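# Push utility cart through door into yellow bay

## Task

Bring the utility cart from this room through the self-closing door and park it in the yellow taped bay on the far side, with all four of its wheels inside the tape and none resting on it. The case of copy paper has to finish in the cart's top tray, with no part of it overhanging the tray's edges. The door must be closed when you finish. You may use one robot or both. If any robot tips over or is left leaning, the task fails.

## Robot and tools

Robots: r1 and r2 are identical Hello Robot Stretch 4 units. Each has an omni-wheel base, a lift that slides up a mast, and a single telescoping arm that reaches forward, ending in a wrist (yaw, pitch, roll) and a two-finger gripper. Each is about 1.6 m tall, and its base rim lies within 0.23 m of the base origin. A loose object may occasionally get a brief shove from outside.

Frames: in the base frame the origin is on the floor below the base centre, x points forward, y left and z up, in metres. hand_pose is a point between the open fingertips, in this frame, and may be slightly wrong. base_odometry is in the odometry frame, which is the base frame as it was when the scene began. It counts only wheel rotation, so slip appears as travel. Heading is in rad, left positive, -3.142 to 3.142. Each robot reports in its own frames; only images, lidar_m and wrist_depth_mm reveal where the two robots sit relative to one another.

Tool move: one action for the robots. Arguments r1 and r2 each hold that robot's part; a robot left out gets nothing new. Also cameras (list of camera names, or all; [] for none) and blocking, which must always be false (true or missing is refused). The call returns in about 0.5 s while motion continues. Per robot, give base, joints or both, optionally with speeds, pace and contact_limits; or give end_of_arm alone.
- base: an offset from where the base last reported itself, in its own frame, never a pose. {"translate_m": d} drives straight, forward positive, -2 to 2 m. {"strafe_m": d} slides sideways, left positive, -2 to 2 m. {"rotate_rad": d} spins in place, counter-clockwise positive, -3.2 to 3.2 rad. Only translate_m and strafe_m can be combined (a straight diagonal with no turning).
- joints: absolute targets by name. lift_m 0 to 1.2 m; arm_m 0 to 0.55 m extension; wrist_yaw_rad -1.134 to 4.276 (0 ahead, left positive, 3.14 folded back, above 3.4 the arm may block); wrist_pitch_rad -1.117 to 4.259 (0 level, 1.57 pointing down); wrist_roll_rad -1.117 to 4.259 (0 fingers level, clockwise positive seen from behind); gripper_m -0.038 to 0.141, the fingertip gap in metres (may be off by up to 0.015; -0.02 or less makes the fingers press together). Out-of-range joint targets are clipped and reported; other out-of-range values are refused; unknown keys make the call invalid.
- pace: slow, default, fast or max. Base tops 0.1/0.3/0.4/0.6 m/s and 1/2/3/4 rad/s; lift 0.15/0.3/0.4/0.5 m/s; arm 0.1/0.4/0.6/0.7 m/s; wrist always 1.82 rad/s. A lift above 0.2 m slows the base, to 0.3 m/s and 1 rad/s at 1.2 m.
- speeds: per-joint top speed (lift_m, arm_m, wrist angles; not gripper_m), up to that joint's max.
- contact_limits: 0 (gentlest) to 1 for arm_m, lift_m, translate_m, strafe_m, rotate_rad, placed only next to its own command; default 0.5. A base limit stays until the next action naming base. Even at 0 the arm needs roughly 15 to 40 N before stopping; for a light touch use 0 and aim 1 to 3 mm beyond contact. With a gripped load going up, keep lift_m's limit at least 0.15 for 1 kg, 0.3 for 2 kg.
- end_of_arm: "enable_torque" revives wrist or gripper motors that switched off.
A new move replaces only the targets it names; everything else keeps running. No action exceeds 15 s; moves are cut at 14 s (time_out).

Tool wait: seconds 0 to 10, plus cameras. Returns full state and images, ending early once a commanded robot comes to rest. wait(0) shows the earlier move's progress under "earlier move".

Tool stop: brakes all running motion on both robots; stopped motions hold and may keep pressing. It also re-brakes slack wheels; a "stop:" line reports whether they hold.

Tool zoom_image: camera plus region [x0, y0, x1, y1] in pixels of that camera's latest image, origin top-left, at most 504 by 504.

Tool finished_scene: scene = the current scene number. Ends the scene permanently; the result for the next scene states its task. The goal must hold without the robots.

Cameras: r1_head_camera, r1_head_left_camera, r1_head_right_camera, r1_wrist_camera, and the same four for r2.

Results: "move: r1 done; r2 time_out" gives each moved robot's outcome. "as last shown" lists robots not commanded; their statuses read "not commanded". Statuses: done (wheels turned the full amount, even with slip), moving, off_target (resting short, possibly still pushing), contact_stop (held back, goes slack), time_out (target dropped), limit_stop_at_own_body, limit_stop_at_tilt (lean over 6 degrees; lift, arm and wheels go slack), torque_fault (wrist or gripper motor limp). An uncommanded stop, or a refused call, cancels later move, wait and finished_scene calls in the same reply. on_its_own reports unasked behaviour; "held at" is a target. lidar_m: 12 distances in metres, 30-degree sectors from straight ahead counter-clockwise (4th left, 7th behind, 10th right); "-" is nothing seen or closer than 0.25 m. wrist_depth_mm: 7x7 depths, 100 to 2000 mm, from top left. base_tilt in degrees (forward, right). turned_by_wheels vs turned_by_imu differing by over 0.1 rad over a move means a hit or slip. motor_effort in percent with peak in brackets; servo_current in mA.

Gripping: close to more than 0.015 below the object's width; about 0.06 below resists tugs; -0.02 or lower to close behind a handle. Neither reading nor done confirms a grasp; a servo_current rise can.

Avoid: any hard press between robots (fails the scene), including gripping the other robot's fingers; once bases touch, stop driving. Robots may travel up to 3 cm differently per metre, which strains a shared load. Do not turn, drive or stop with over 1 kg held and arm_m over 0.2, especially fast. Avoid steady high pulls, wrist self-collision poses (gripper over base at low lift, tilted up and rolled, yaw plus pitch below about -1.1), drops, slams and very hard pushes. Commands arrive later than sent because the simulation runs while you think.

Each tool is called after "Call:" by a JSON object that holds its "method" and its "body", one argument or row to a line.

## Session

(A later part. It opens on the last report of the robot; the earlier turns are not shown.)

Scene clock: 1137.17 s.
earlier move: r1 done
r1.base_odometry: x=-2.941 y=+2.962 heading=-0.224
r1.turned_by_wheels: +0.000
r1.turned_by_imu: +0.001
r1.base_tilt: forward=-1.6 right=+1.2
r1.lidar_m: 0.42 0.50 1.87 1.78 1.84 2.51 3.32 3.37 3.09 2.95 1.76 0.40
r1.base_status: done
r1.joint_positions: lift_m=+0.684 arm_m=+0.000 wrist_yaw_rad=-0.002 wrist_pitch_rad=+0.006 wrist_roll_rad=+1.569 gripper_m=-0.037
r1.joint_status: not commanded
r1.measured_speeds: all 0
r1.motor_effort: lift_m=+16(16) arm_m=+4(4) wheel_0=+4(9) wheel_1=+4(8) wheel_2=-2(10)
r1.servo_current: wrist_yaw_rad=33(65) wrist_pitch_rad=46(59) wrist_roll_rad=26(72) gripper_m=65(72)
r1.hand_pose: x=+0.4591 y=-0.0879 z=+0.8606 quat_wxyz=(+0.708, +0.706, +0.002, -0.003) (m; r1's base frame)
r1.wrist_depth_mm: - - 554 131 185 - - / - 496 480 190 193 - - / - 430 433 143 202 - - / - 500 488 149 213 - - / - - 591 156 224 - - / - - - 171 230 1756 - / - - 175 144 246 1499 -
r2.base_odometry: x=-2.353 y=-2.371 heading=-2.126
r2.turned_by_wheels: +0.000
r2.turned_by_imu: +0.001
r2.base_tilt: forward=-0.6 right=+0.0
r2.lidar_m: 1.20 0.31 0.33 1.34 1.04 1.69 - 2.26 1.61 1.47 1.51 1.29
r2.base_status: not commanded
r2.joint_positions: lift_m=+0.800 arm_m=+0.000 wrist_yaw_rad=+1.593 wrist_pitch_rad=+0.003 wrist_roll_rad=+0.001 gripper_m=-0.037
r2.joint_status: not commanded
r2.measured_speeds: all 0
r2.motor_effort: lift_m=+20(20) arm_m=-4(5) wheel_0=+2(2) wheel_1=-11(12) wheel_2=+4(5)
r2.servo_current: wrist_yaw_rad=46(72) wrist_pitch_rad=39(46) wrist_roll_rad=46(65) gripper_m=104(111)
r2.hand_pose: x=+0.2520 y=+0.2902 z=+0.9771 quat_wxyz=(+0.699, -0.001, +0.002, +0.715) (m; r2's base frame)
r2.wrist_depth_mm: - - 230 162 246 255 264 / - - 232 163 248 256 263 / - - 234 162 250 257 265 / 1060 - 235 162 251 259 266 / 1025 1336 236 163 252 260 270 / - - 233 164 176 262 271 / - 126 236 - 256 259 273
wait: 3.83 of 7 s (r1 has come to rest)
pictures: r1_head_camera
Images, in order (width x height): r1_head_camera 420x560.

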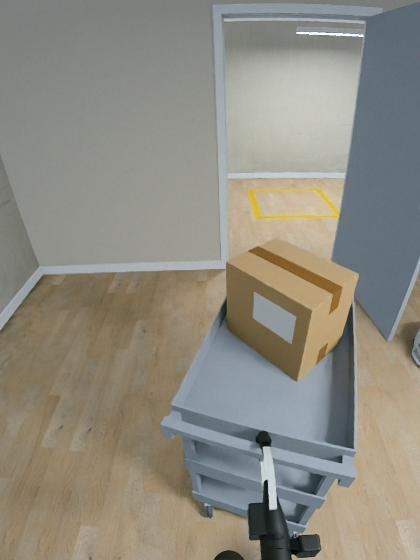

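Call:
{"method": "move", "body": {
  "blocking": false,
  "r1": {"base":{"translate_m":0.35,"strafe_m":-0.03},"pace":"slow"},
  "cameras": []
}}

Call:
{"method": "wait", "body": {
  "seconds": 7,
  "cameras": ["r1_head_camera"]
}}

Scene clock: 1142.93 s.
move: r1 moving
r1.base_odometry: x=-2.929 y=+2.958 heading=-0.224
r1.turned_by_wheels: +0.001
r1.turned_by_imu: +0.000
r1.base_tilt: forward=-1.6 right=+1.3
r1.lidar_m: 0.42 0.48 1.86 1.79 1.86 2.52 3.30 3.40 3.07 2.95 1.73 0.39
r1.base_status: translate_m moving; strafe_m moving
r1.joint_positions: lift_m=+0.684 arm_m=+0.000 wrist_yaw_rad=-0.001 wrist_pitch_rad=+0.006 wrist_roll_rad=+1.569 gripper_m=-0.037
r1.joint_status: not commanded
r1.measured_speeds: translate_m=+0.050 strafe_m=-0.004 rotate_rad=+0.001 lift_m=+0.000 arm_m=+0.000 wrist_yaw_rad=+0.000 wrist_pitch_rad=+0.000 wrist_roll_rad=+0.000
r1.motor_effort: lift_m=+16(16) arm_m=+4(4) wheel_0=+9(10) wheel_1=+2(7) wheel_2=-6(8)
r1.servo_current: wrist_yaw_rad=59(72) wrist_pitch_rad=46(52) wrist_roll_rad=52(65) gripper_m=52(65)
r1.hand_pose: x=+0.4591 y=-0.0878 z=+0.8606 quat_wxyz=(+0.708, +0.706, +0.002, -0.003) (m; r1's base frame)
r1.wrist_depth_mm: - - 549 130 184 - - / - 488 477 189 193 - - / - 427 430 197 202 - - / - 504 496 149 212 - - / - - 591 155 222 - - / - - - 170 229 1808 - / - - 174 143 246 1430 -
r2: as last shown
r2.turned_by_imu: +0.000
r2.lidar_m: 1.20 0.34 0.33 1.31 1.04 1.77 - 2.28 1.57 1.48 1.51 1.28
r2.motor_effort: lift_m=+20(20) arm_m=-4(4) wheel_0=+2(2) wheel_1=-11(11) wheel_2=+4(4)
r2.servo_current: wrist_yaw_rad=52(59) wrist_pitch_rad=46(52) wrist_roll_rad=46(52) gripper_m=111(111)
r2.wrist_depth_mm: - - 230 162 247 255 263 / - - 232 163 248 255 264 / - - 232 162 249 257 265 / 1060 - 235 162 250 259 266 / 1060 1336 236 163 251 260 268 / - - 234 164 176 259 271 / - 126 236 - 255 260 272
pictures: none
No camera images: "cameras" was empty.

Scene clock: 1147.23 s.
earlier move: r1 done
r1.base_odometry: x=-2.606 y=+2.855 heading=-0.224
r1.turned_by_wheels: +0.000
r1.turned_by_imu: +0.000
r1.base_tilt: forward=-1.6 right=+1.3
r1.lidar_m: 0.42 0.50 1.90 1.83 1.90 2.55 3.68 3.78 3.05 2.90 1.50 0.39
r1.base_status: done
r1.joint_positions: lift_m=+0.684 arm_m=+0.000 wrist_yaw_rad=-0.001 wrist_pitch_rad=+0.006 wrist_roll_rad=+1.569 gripper_m=-0.037
r1.joint_status: not commanded
r1.measured_speeds: all 0
r1.motor_effort: lift_m=+16(16) arm_m=+4(4) wheel_0=+5(10) wheel_1=+2(7) wheel_2=+0(8)
r1.servo_current: wrist_yaw_rad=33(72) wrist_pitch_rad=46(59) wrist_roll_rad=39(65) gripper_m=59(65)
r1.hand_pose: x=+0.4592 y=-0.0876 z=+0.8606 quat_wxyz=(+0.708, +0.706, +0.002, -0.002) (m; r1's base frame)
r1.wrist_depth_mm: 1983 539 517 122 180 - - / 1921 473 459 - 189 - - / 1921 418 427 - 199 - - / 1921 530 504 - 210 - - / - - 609 153 222 - - / - - 180 170 229 1756 - / - 137 164 144 247 1464 -
r2.base_odometry: x=-2.353 y=-2.371 heading=-2.126
r2.turned_by_wheels: +0.000
r2.turned_by_imu: +0.001
r2.base_tilt: forward=-0.7 right=+0.0
r2.lidar_m: 1.17 0.33 0.32 0.91 1.01 1.65 - 2.28 1.58 1.48 1.53 1.27
r2.base_status: not commanded
r2.joint_positions: lift_m=+0.800 arm_m=+0.000 wrist_yaw_rad=+1.593 wrist_pitch_rad=+0.003 wrist_roll_rad=+0.001 gripper_m=-0.037
r2.joint_status: not commanded
r2.measured_speeds: all 0
r2.motor_effort: lift_m=+20(20) arm_m=-4(5) wheel_0=+2(2) wheel_1=-11(12) wheel_2=+4(5)
r2.servo_current: wrist_yaw_rad=52(65) wrist_pitch_rad=33(52) wrist_roll_rad=46(65) gripper_m=104(111)
r2.hand_pose: x=+0.2520 y=+0.2902 z=+0.9771 quat_wxyz=(+0.699, -0.001, +0.002, +0.715) (m; r2's base frame)
r2.wrist_depth_mm: - - 231 162 247 255 264 / - - 232 163 248 256 265 / - - 234 161 249 257 266 / - 1008 234 162 249 259 267 / 1255 1008 236 163 252 259 267 / - - 182 163 177 262 268 / 1182 - 236 - 255 260 272
wait: 4.30 of 7 s (r1 has come to rest)
pictures: r1_head_camera
Images, in order (width x height): r1_head_camera 420x560.

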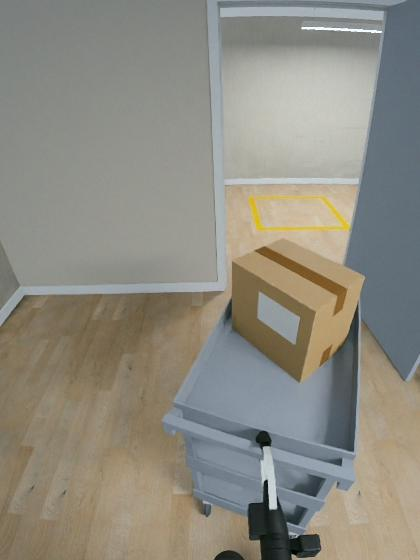

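Call:
{"method": "move", "body": {
  "blocking": false,
  "r1": {"base":{"translate_m":0.35,"strafe_m":-0.06},"pace":"slow"},
  "cameras": []
}}

Call:
{"method": "wait", "body": {
  "seconds": 7,
  "cameras": ["r1_head_camera","r1_head_right_camera"]
}}

Scene clock: 1153.47 s.
move: r1 moving
r1.base_odometry: x=-2.595 y=+2.850 heading=-0.223
r1.turned_by_wheels: +0.000
r1.turned_by_imu: +0.000
r1.base_tilt: forward=-1.6 right=+1.3
r1.lidar_m: 0.43 0.47 1.90 1.82 1.88 2.58 3.71 3.78 3.03 2.90 1.52 0.38
r1.base_status: translate_m moving; strafe_m moving
r1.joint_positions: lift_m=+0.684 arm_m=+0.000 wrist_yaw_rad=-0.001 wrist_pitch_rad=+0.006 wrist_roll_rad=+1.569 gripper_m=-0.037
r1.joint_status: not commanded
r1.measured_speeds: translate_m=+0.049 strafe_m=-0.009 rotate_rad=+0.001 lift_m=+0.000 arm_m=+0.000 wrist_yaw_rad=+0.000 wrist_pitch_rad=+0.000 wrist_roll_rad=+0.000
r1.motor_effort: lift_m=+16(16) arm_m=+4(4) wheel_0=+10(11) wheel_1=+3(5) wheel_2=-7(7)
r1.servo_current: wrist_yaw_rad=46(65) wrist_pitch_rad=46(59) wrist_roll_rad=39(65) gripper_m=65(65)
r1.hand_pose: x=+0.4592 y=-0.0876 z=+0.8606 quat_wxyz=(+0.708, +0.706, +0.002, -0.002) (m; r1's base frame)
r1.wrist_depth_mm: 1921 539 525 122 180 - - / 1921 473 462 - 189 - - / 1863 421 424 - 199 - - / 1863 535 504 - 209 - - / - - 609 153 222 - - / - - 179 171 229 1756 - / - 137 165 144 249 1464 -
r2: as last shown
r2.turned_by_imu: +0.000
r2.lidar_m: 1.20 0.32 0.30 0.88 1.00 1.66 - 2.31 1.59 1.46 1.50 1.29
r2.motor_effort: lift_m=+20(20) arm_m=-4(4) wheel_0=+2(2) wheel_1=-11(11) wheel_2=+4(5)
r2.servo_current: wrist_yaw_rad=46(65) wrist_pitch_rad=46(46) wrist_roll_rad=52(59) gripper_m=104(104)
r2.wrist_depth_mm: - - 231 162 247 255 263 / - - 231 163 248 256 264 / - - 233 161 250 257 265 / - 1008 234 162 250 258 266 / 1205 1025 235 163 253 260 268 / - - 232 163 176 260 271 / 1182 - 236 - 257 259 272
pictures: none
No camera images: "cameras" was empty.

Scene clock: 1157.80 s.
earlier move: r1 done
r1.base_odometry: x=-2.279 y=+2.719 heading=-0.223
r1.turned_by_wheels: +0.000
r1.turned_by_imu: +0.001
r1.base_tilt: forward=-1.6 right=+1.3
r1.lidar_m: 0.42 0.49 1.97 1.88 1.95 2.64 4.09 4.07 2.97 2.84 1.29 0.40
r1.base_status: done
r1.joint_positions: lift_m=+0.684 arm_m=+0.000 wrist_yaw_rad=+0.000 wrist_pitch_rad=+0.006 wrist_roll_rad=+1.569 gripper_m=-0.037
r1.joint_status: not commanded
r1.measured_speeds: all 0
r1.motor_effort: lift_m=+16(16) arm_m=+4(4) wheel_0=+6(11) wheel_1=+3(7) wheel_2=-1(7)
r1.servo_current: wrist_yaw_rad=52(72) wrist_pitch_rad=46(59) wrist_roll_rad=52(72) gripper_m=59(65)
r1.hand_pose: x=+0.4592 y=-0.0874 z=+0.8606 quat_wxyz=(+0.708, +0.706, +0.002, -0.002) (m; r1's base frame)
r1.wrist_depth_mm: - - 530 - 181 - - / - 480 462 - 190 - - / - 427 427 - 200 - - / - 508 500 - 211 - - / 1618 603 597 154 223 - - / - - 180 170 230 1576 - / - 137 165 143 247 - -
r2.base_odometry: x=-2.353 y=-2.371 heading=-2.126
r2.turned_by_wheels: +0.000
r2.turned_by_imu: +0.001
r2.base_tilt: forward=-0.6 right=+0.0
r2.lidar_m: 1.21 0.33 0.34 0.91 1.10 4.30 - 2.30 1.58 1.46 1.51 1.28
r2.base_status: not commanded
r2.joint_positions: lift_m=+0.800 arm_m=+0.000 wrist_yaw_rad=+1.593 wrist_pitch_rad=+0.003 wrist_roll_rad=+0.001 gripper_m=-0.037
r2.joint_status: not commanded
r2.measured_speeds: all 0
r2.motor_effort: lift_m=+20(20) arm_m=-4(5) wheel_0=+1(2) wheel_1=-11(12) wheel_2=+4(5)
r2.servo_current: wrist_yaw_rad=59(72) wrist_pitch_rad=39(46) wrist_roll_rad=39(65) gripper_m=98(104)
r2.hand_pose: x=+0.2520 y=+0.2902 z=+0.9771 quat_wxyz=(+0.699, -0.001, +0.002, +0.715) (m; r2's base frame)
r2.wrist_depth_mm: - - 230 162 246 255 263 / - - 231 163 247 256 264 / - - 233 161 248 257 265 / - - 234 162 249 259 267 / - 1229 235 163 252 262 268 / - - 233 163 176 263 270 / - 1921 236 - 255 259 273
wait: 4.33 of 7 s (r1 has come to rest)
pictures: r1_head_camera, r1_head_right_camera
Images, in order (width x height): r1_head_camera 420x560, r1_head_right_camera 420x672.

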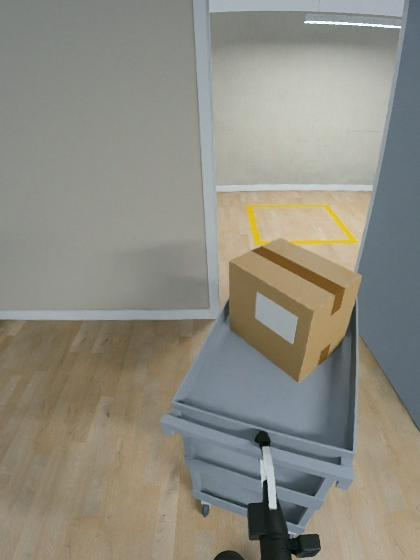

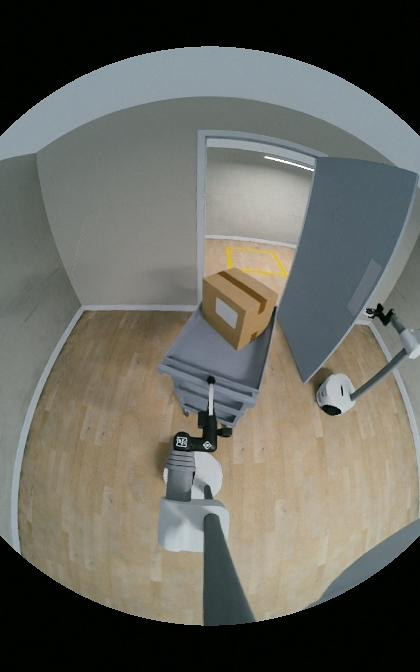

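Call:
{"method": "move", "body": {
  "blocking": false,
  "r1": {"base":{"translate_m":0.4,"strafe_m":-0.07},"pace":"slow"},
  "cameras": []
}}

Call:
{"method": "wait", "body": {
  "seconds": 7,
  "cameras": ["r1_head_camera","r1_head_right_camera"]
}}

Scene clock: 1161.80 s.
move: r1 moving
r1.base_odometry: x=-2.267 y=+2.714 heading=-0.223
r1.turned_by_wheels: +0.001
r1.turned_by_imu: +0.000
r1.base_tilt: forward=-1.6 right=+1.3
r1.lidar_m: 0.42 0.50 1.97 1.89 1.95 2.64 4.09 4.08 2.97 2.85 1.26 0.39
r1.base_status: translate_m moving; strafe_m moving
r1.joint_positions: lift_m=+0.684 arm_m=+0.000 wrist_yaw_rad=+0.000 wrist_pitch_rad=+0.006 wrist_roll_rad=+1.569 gripper_m=-0.037
r1.joint_status: not commanded
r1.measured_speeds: translate_m=+0.048 strafe_m=-0.008 rotate_rad=+0.000 lift_m=+0.000 arm_m=+0.000 wrist_yaw_rad=+0.000 wrist_pitch_rad=+0.000 wrist_roll_rad=+0.000
r1.motor_effort: lift_m=+16(16) arm_m=+4(4) wheel_0=+9(10) wheel_1=+6(7) wheel_2=-7(7)
r1.servo_current: wrist_yaw_rad=46(65) wrist_pitch_rad=52(52) wrist_roll_rad=52(65) gripper_m=59(65)
r1.hand_pose: x=+0.4592 y=-0.0874 z=+0.8606 quat_wxyz=(+0.708, +0.706, +0.002, -0.002) (m; r1's base frame)
r1.wrist_depth_mm: - - 535 - 180 - - / - 484 462 - 190 - - / - 430 424 - 200 - - / - 508 496 - 211 - - / 1708 603 603 154 221 - - / - - 180 170 229 1576 - / - 137 165 144 248 - -
r2: as last shown
r2.turned_by_imu: +0.000
r2.base_tilt: forward=-0.7 right=+0.0
r2.lidar_m: 1.19 0.33 0.32 0.93 1.11 4.32 - 2.27 1.57 1.47 1.50 1.32
r2.motor_effort: lift_m=+20(20) arm_m=-5(5) wheel_0=+1(2) wheel_1=-11(11) wheel_2=+4(5)
r2.servo_current: wrist_yaw_rad=59(59) wrist_pitch_rad=39(46) wrist_roll_rad=52(52) gripper_m=98(104)
r2.wrist_depth_mm: - - 230 162 247 255 264 / - - 232 163 248 256 265 / - - 234 162 249 257 265 / - - 236 162 249 259 267 / - 1182 234 163 252 260 268 / - - 233 164 176 259 271 / - 1921 236 - 255 260 273
pictures: none
No camera images: "cameras" was empty.

Scene clock: 1166.63 s.
earlier move: r1 done
r1.base_odometry: x=-1.904 y=+2.563 heading=-0.222
r1.turned_by_wheels: +0.000
r1.turned_by_imu: +0.001
r1.base_tilt: forward=-1.6 right=+1.3
r1.lidar_m: 0.43 0.50 2.04 1.94 2.01 2.80 - 4.01 2.88 1.10 1.06 0.37
r1.base_status: done
r1.joint_positions: lift_m=+0.684 arm_m=+0.000 wrist_yaw_rad=+0.000 wrist_pitch_rad=+0.006 wrist_roll_rad=+1.569 gripper_m=-0.037
r1.joint_status: not commanded
r1.measured_speeds: all 0
r1.motor_effort: lift_m=+16(16) arm_m=+4(4) wheel_0=+7(11) wheel_1=+3(7) wheel_2=-1(7)
r1.servo_current: wrist_yaw_rad=72(72) wrist_pitch_rad=46(59) wrist_roll_rad=46(65) gripper_m=59(65)
r1.hand_pose: x=+0.4592 y=-0.0874 z=+0.8606 quat_wxyz=(+0.708, +0.706, +0.002, -0.002) (m; r1's base frame)
r1.wrist_depth_mm: - - - - 183 188 - / - 496 477 - 193 - - / - 433 430 196 201 - - / - 500 488 148 212 - - / - - 597 155 222 - - / - - 180 171 229 - - / - 137 165 144 244 - -
r2.base_odometry: x=-2.353 y=-2.371 heading=-2.126
r2.turned_by_wheels: +0.000
r2.turned_by_imu: +0.001
r2.base_tilt: forward=-0.6 right=+0.0
r2.lidar_m: 1.20 0.31 0.33 0.97 1.11 4.29 - 2.28 1.59 1.45 1.50 1.28
r2.base_status: not commanded
r2.joint_positions: lift_m=+0.800 arm_m=+0.000 wrist_yaw_rad=+1.593 wrist_pitch_rad=+0.003 wrist_roll_rad=+0.001 gripper_m=-0.037
r2.joint_status: not commanded
r2.measured_speeds: all 0
r2.motor_effort: lift_m=+20(20) arm_m=-4(5) wheel_0=+2(2) wheel_1=-11(12) wheel_2=+4(5)
r2.servo_current: wrist_yaw_rad=59(72) wrist_pitch_rad=46(52) wrist_roll_rad=59(65) gripper_m=104(111)
r2.hand_pose: x=+0.2520 y=+0.2902 z=+0.9771 quat_wxyz=(+0.699, -0.001, +0.002, +0.715) (m; r2's base frame)
r2.wrist_depth_mm: - - 230 162 247 255 264 / - - 231 163 248 256 265 / - - 234 162 249 257 265 / - - 235 162 250 259 267 / - - 235 163 251 260 267 / - - 233 164 177 260 270 / - 1138 236 - 256 259 272
wait: 4.83 of 7 s (r1 has come to rest)
pictures: r1_head_camera, r1_head_right_camera
Images, in order (width x height): r1_head_camera 420x560, r1_head_right_camera 420x672.

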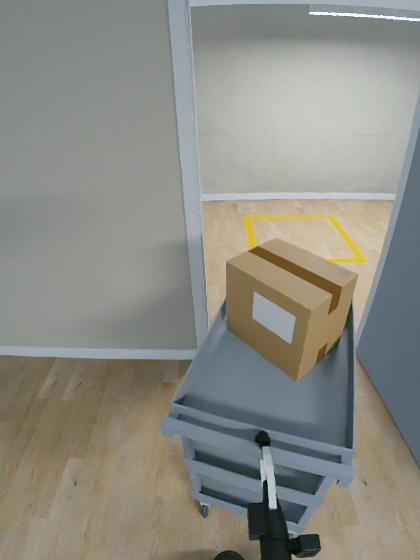

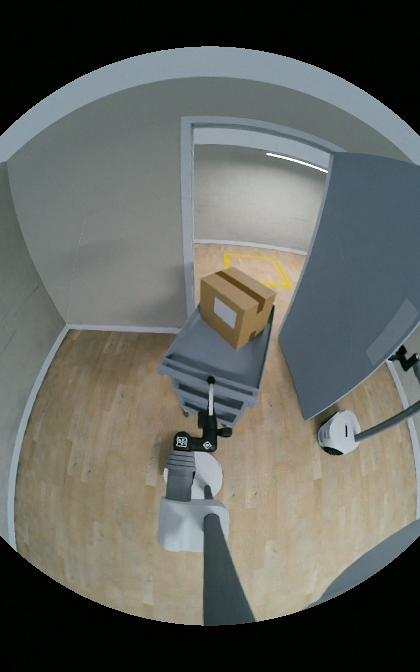

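Call:
{"method": "move", "body": {
  "blocking": false,
  "r1": {"base":{"translate_m":0.4,"strafe_m":-0.08},"pace":"slow"},
  "cameras": []
}}

Call:
{"method": "wait", "body": {
  "seconds": 7,
  "cameras": ["r1_head_camera","r1_head_right_camera"]
}}

Scene clock: 1172.43 s.
move: r1 moving
r1.base_odometry: x=-1.892 y=+2.557 heading=-0.222
r1.turned_by_wheels: +0.001
r1.turned_by_imu: +0.000
r1.base_tilt: forward=-1.6 right=+1.2
r1.lidar_m: 0.42 0.47 2.03 1.95 2.04 2.81 - 3.99 2.87 1.07 1.06 0.40
r1.base_status: translate_m moving; strafe_m moving
r1.joint_positions: lift_m=+0.684 arm_m=+0.000 wrist_yaw_rad=+0.000 wrist_pitch_rad=+0.006 wrist_roll_rad=+1.569 gripper_m=-0.037
r1.joint_status: not commanded
r1.measured_speeds: translate_m=+0.050 strafe_m=-0.010 rotate_rad=+0.002 lift_m=+0.000 arm_m=+0.000 wrist_yaw_rad=+0.000 wrist_pitch_rad=+0.000 wrist_roll_rad=+0.000
r1.motor_effort: lift_m=+16(16) arm_m=+4(4) wheel_0=+9(10) wheel_1=+3(5) wheel_2=-5(7)
r1.servo_current: wrist_yaw_rad=59(59) wrist_pitch_rad=52(52) wrist_roll_rad=59(59) gripper_m=52(59)
r1.hand_pose: x=+0.4592 y=-0.0874 z=+0.8606 quat_wxyz=(+0.708, +0.706, +0.002, -0.002) (m; r1's base frame)
r1.wrist_depth_mm: - - - - 184 188 - / - 492 480 188 192 - - / - 427 433 198 202 - - / - 500 492 147 211 - - / - - 597 155 222 - - / - - 180 171 229 - - / - 137 165 144 246 - -
r2: as last shown
r2.turned_by_imu: +0.000
r2.base_tilt: forward=-0.6 right=+0.1
r2.lidar_m: 1.21 0.33 0.33 0.97 1.12 4.30 - 2.30 1.57 1.49 1.54 1.29
r2.motor_effort: lift_m=+20(20) arm_m=-4(5) wheel_0=+2(2) wheel_1=-11(12) wheel_2=+4(4)
r2.servo_current: wrist_yaw_rad=65(65) wrist_pitch_rad=46(46) wrist_roll_rad=52(52) gripper_m=104(104)
r2.wrist_depth_mm: - - 230 162 248 253 262 / - - 232 163 248 256 265 / - - 233 162 249 257 265 / - - 235 163 251 258 267 / - - 236 163 252 260 270 / - - 233 164 176 260 270 / - 1118 236 - 255 260 273
pictures: none
No camera images: "cameras" was empty.

Scene clock: 1177.27 s.
earlier move: r1 done
r1.base_odometry: x=-1.532 y=+2.397 heading=-0.222
r1.turned_by_wheels: +0.000
r1.turned_by_imu: +0.001
r1.base_tilt: forward=-1.6 right=+1.2
r1.lidar_m: 0.42 0.48 1.47 2.02 2.12 2.91 - 3.85 1.09 0.86 0.89 0.39
r1.base_status: done
r1.joint_positions: lift_m=+0.684 arm_m=+0.000 wrist_yaw_rad=+0.000 wrist_pitch_rad=+0.006 wrist_roll_rad=+1.569 gripper_m=-0.037
r1.joint_status: not commanded
r1.measured_speeds: all 0
r1.motor_effort: lift_m=+16(16) arm_m=+4(4) wheel_0=+6(11) wheel_1=+2(7) wheel_2=+0(7)
r1.servo_current: wrist_yaw_rad=52(72) wrist_pitch_rad=46(59) wrist_roll_rad=52(78) gripper_m=59(72)
r1.hand_pose: x=+0.4593 y=-0.0873 z=+0.8606 quat_wxyz=(+0.708, +0.706, +0.002, -0.002) (m; r1's base frame)
r1.wrist_depth_mm: - - - 185 189 - - / - 521 496 192 196 - - / - 436 436 145 204 - - / - 492 484 151 214 - - / - - 574 157 223 - - / - - 647 171 229 1808 - / - 137 165 144 244 - -
r2.base_odometry: x=-2.353 y=-2.371 heading=-2.126
r2.turned_by_wheels: +0.000
r2.turned_by_imu: +0.001
r2.base_tilt: forward=-0.7 right=+0.0
r2.lidar_m: 1.21 0.34 0.33 0.98 3.34 4.33 - 2.27 1.57 1.48 1.51 1.30
r2.base_status: not commanded
r2.joint_positions: lift_m=+0.800 arm_m=+0.000 wrist_yaw_rad=+1.593 wrist_pitch_rad=+0.003 wrist_roll_rad=+0.001 gripper_m=-0.037
r2.joint_status: not commanded
r2.measured_speeds: all 0
r2.motor_effort: lift_m=+20(20) arm_m=-4(5) wheel_0=+2(2) wheel_1=-12(12) wheel_2=+4(5)
r2.servo_current: wrist_yaw_rad=59(78) wrist_pitch_rad=39(46) wrist_roll_rad=52(65) gripper_m=98(111)
r2.hand_pose: x=+0.2520 y=+0.2902 z=+0.9771 quat_wxyz=(+0.699, -0.001, +0.002, +0.715) (m; r2's base frame)
r2.wrist_depth_mm: - - 231 161 245 255 262 / - - 231 163 247 256 264 / - - 234 162 250 256 267 / - - 235 163 250 260 267 / - - 236 163 252 260 268 / - - 232 164 176 260 270 / - - 236 - 256 260 273
wait: 4.83 of 7 s (r1 has come to rest)
pictures: r1_head_camera, r1_head_right_camera
Images, in order (width x height): r1_head_camera 420x560, r1_head_right_camera 420x672.

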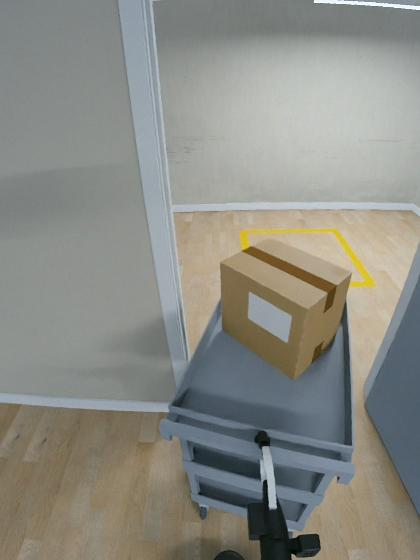

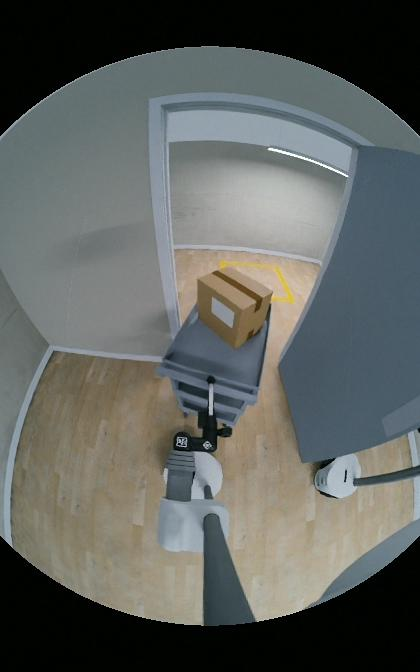

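Call:
{"method": "move", "body": {
  "blocking": false,
  "r1": {"base":{"translate_m":0.4,"strafe_m":-0.07},"pace":"slow"},
  "cameras": []
}}

Call:
{"method": "wait", "body": {
  "seconds": 7,
  "cameras": ["r1_head_camera","r1_head_right_camera"]
}}

Scene clock: 1184.77 s.
move: r1 moving
r1.base_odometry: x=-1.520 y=+2.392 heading=-0.221
r1.turned_by_wheels: +0.001
r1.turned_by_imu: +0.000
r1.base_tilt: forward=-1.6 right=+1.3
r1.lidar_m: 0.43 0.47 1.48 2.04 2.11 2.91 - 3.84 1.09 0.86 0.88 0.39
r1.base_status: translate_m moving; strafe_m moving
r1.joint_positions: lift_m=+0.684 arm_m=+0.000 wrist_yaw_rad=+0.000 wrist_pitch_rad=+0.006 wrist_roll_rad=+1.569 gripper_m=-0.037
r1.joint_status: not commanded
r1.measured_speeds: translate_m=+0.049 strafe_m=-0.009 rotate_rad=-0.001 lift_m=+0.000 arm_m=+0.000 wrist_yaw_rad=+0.000 wrist_pitch_rad=+0.000 wrist_roll_rad=+0.000
r1.motor_effort: lift_m=+16(16) arm_m=+4(4) wheel_0=+11(11) wheel_1=+5(5) wheel_2=-6(6)
r1.servo_current: wrist_yaw_rad=59(65) wrist_pitch_rad=52(59) wrist_roll_rad=46(46) gripper_m=65(72)
r1.hand_pose: x=+0.4593 y=-0.0873 z=+0.8606 quat_wxyz=(+0.708, +0.706, +0.002, -0.002) (m; r1's base frame)
r1.wrist_depth_mm: - - - 185 188 - - / - 521 496 192 197 - - / - 436 439 145 204 - - / - 492 480 151 215 - - / - - 574 157 223 - - / - - 647 171 229 1756 - / - 137 166 144 244 - -
r2: as last shown
r2.turned_by_imu: +0.000
r2.base_tilt: forward=-0.6 right=+0.0
r2.lidar_m: 1.20 0.34 0.34 1.02 3.34 4.30 - 2.30 1.58 1.47 1.52 1.27
r2.motor_effort: lift_m=+20(20) arm_m=-4(5) wheel_0=+2(2) wheel_1=-11(12) wheel_2=+4(5)
r2.servo_current: wrist_yaw_rad=46(65) wrist_pitch_rad=39(46) wrist_roll_rad=46(52) gripper_m=91(104)
r2.wrist_depth_mm: - - 230 162 246 254 264 / - - 232 163 248 256 265 / - - 233 162 250 257 266 / - - 234 162 251 258 267 / - - 236 163 252 259 267 / - - 234 164 176 262 271 / - - 235 - 255 260 273
pictures: none
No camera images: "cameras" was empty.

Scene clock: 1189.60 s.
earlier move: r1 done
r1.base_odometry: x=-1.157 y=+2.241 heading=-0.221
r1.turned_by_wheels: +0.000
r1.turned_by_imu: +0.000
r1.base_tilt: forward=-1.6 right=+1.3
r1.lidar_m: 0.40 0.46 0.92 2.10 2.18 3.00 - 3.74 0.84 0.74 0.77 0.40
r1.base_status: done
r1.joint_positions: lift_m=+0.684 arm_m=+0.000 wrist_yaw_rad=+0.000 wrist_pitch_rad=+0.006 wrist_roll_rad=+1.569 gripper_m=-0.037
r1.joint_status: not commanded
r1.measured_speeds: all 0
r1.motor_effort: lift_m=+16(16) arm_m=+4(4) wheel_0=+4(11) wheel_1=+4(7) wheel_2=-2(7)
r1.servo_current: wrist_yaw_rad=52(78) wrist_pitch_rad=52(59) wrist_roll_rad=65(65) gripper_m=52(72)
r1.hand_pose: x=+0.4593 y=-0.0873 z=+0.8606 quat_wxyz=(+0.708, +0.706, +0.002, -0.002) (m; r1's base frame)
r1.wrist_depth_mm: - - - 189 192 - - / - 559 517 196 200 - - / - 433 436 146 208 - - / - 488 473 154 216 - - / - - 559 160 225 - - / - - 627 172 229 1756 - / - - 175 144 243 - -
r2.base_odometry: x=-2.353 y=-2.371 heading=-2.126
r2.turned_by_wheels: +0.000
r2.turned_by_imu: +0.001
r2.base_tilt: forward=-0.7 right=+0.0
r2.lidar_m: 1.22 0.35 0.33 1.16 3.36 4.30 - 2.26 1.59 1.46 1.52 1.29
r2.base_status: not commanded
r2.joint_positions: lift_m=+0.800 arm_m=+0.000 wrist_yaw_rad=+1.593 wrist_pitch_rad=+0.003 wrist_roll_rad=+0.001 gripper_m=-0.037
r2.joint_status: not commanded
r2.measured_speeds: all 0
r2.motor_effort: lift_m=+20(20) arm_m=-4(5) wheel_0=+2(2) wheel_1=-11(12) wheel_2=+4(5)
r2.servo_current: wrist_yaw_rad=52(78) wrist_pitch_rad=39(52) wrist_roll_rad=39(59) gripper_m=98(104)
r2.hand_pose: x=+0.2520 y=+0.2902 z=+0.9771 quat_wxyz=(+0.699, -0.001, +0.002, +0.715) (m; r2's base frame)
r2.wrist_depth_mm: - - 232 162 246 255 262 / - - 231 163 248 256 264 / - - 234 162 249 257 266 / - - 236 162 250 259 267 / - - 235 163 251 260 268 / - - 233 164 177 260 270 / - - 236 - 256 259 273
wait: 4.83 of 7 s (r1 has come to rest)
pictures: r1_head_camera, r1_head_right_camera
Images, in order (width x height): r1_head_camera 420x560, r1_head_right_camera 420x672.

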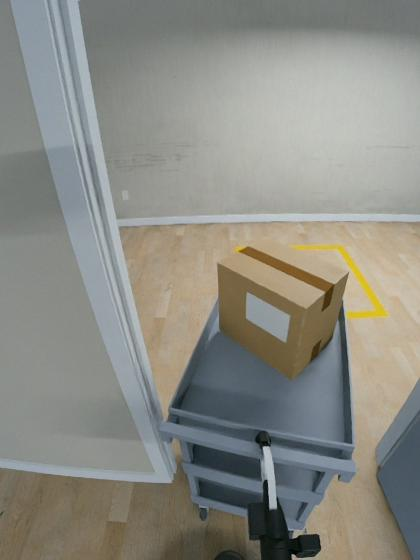

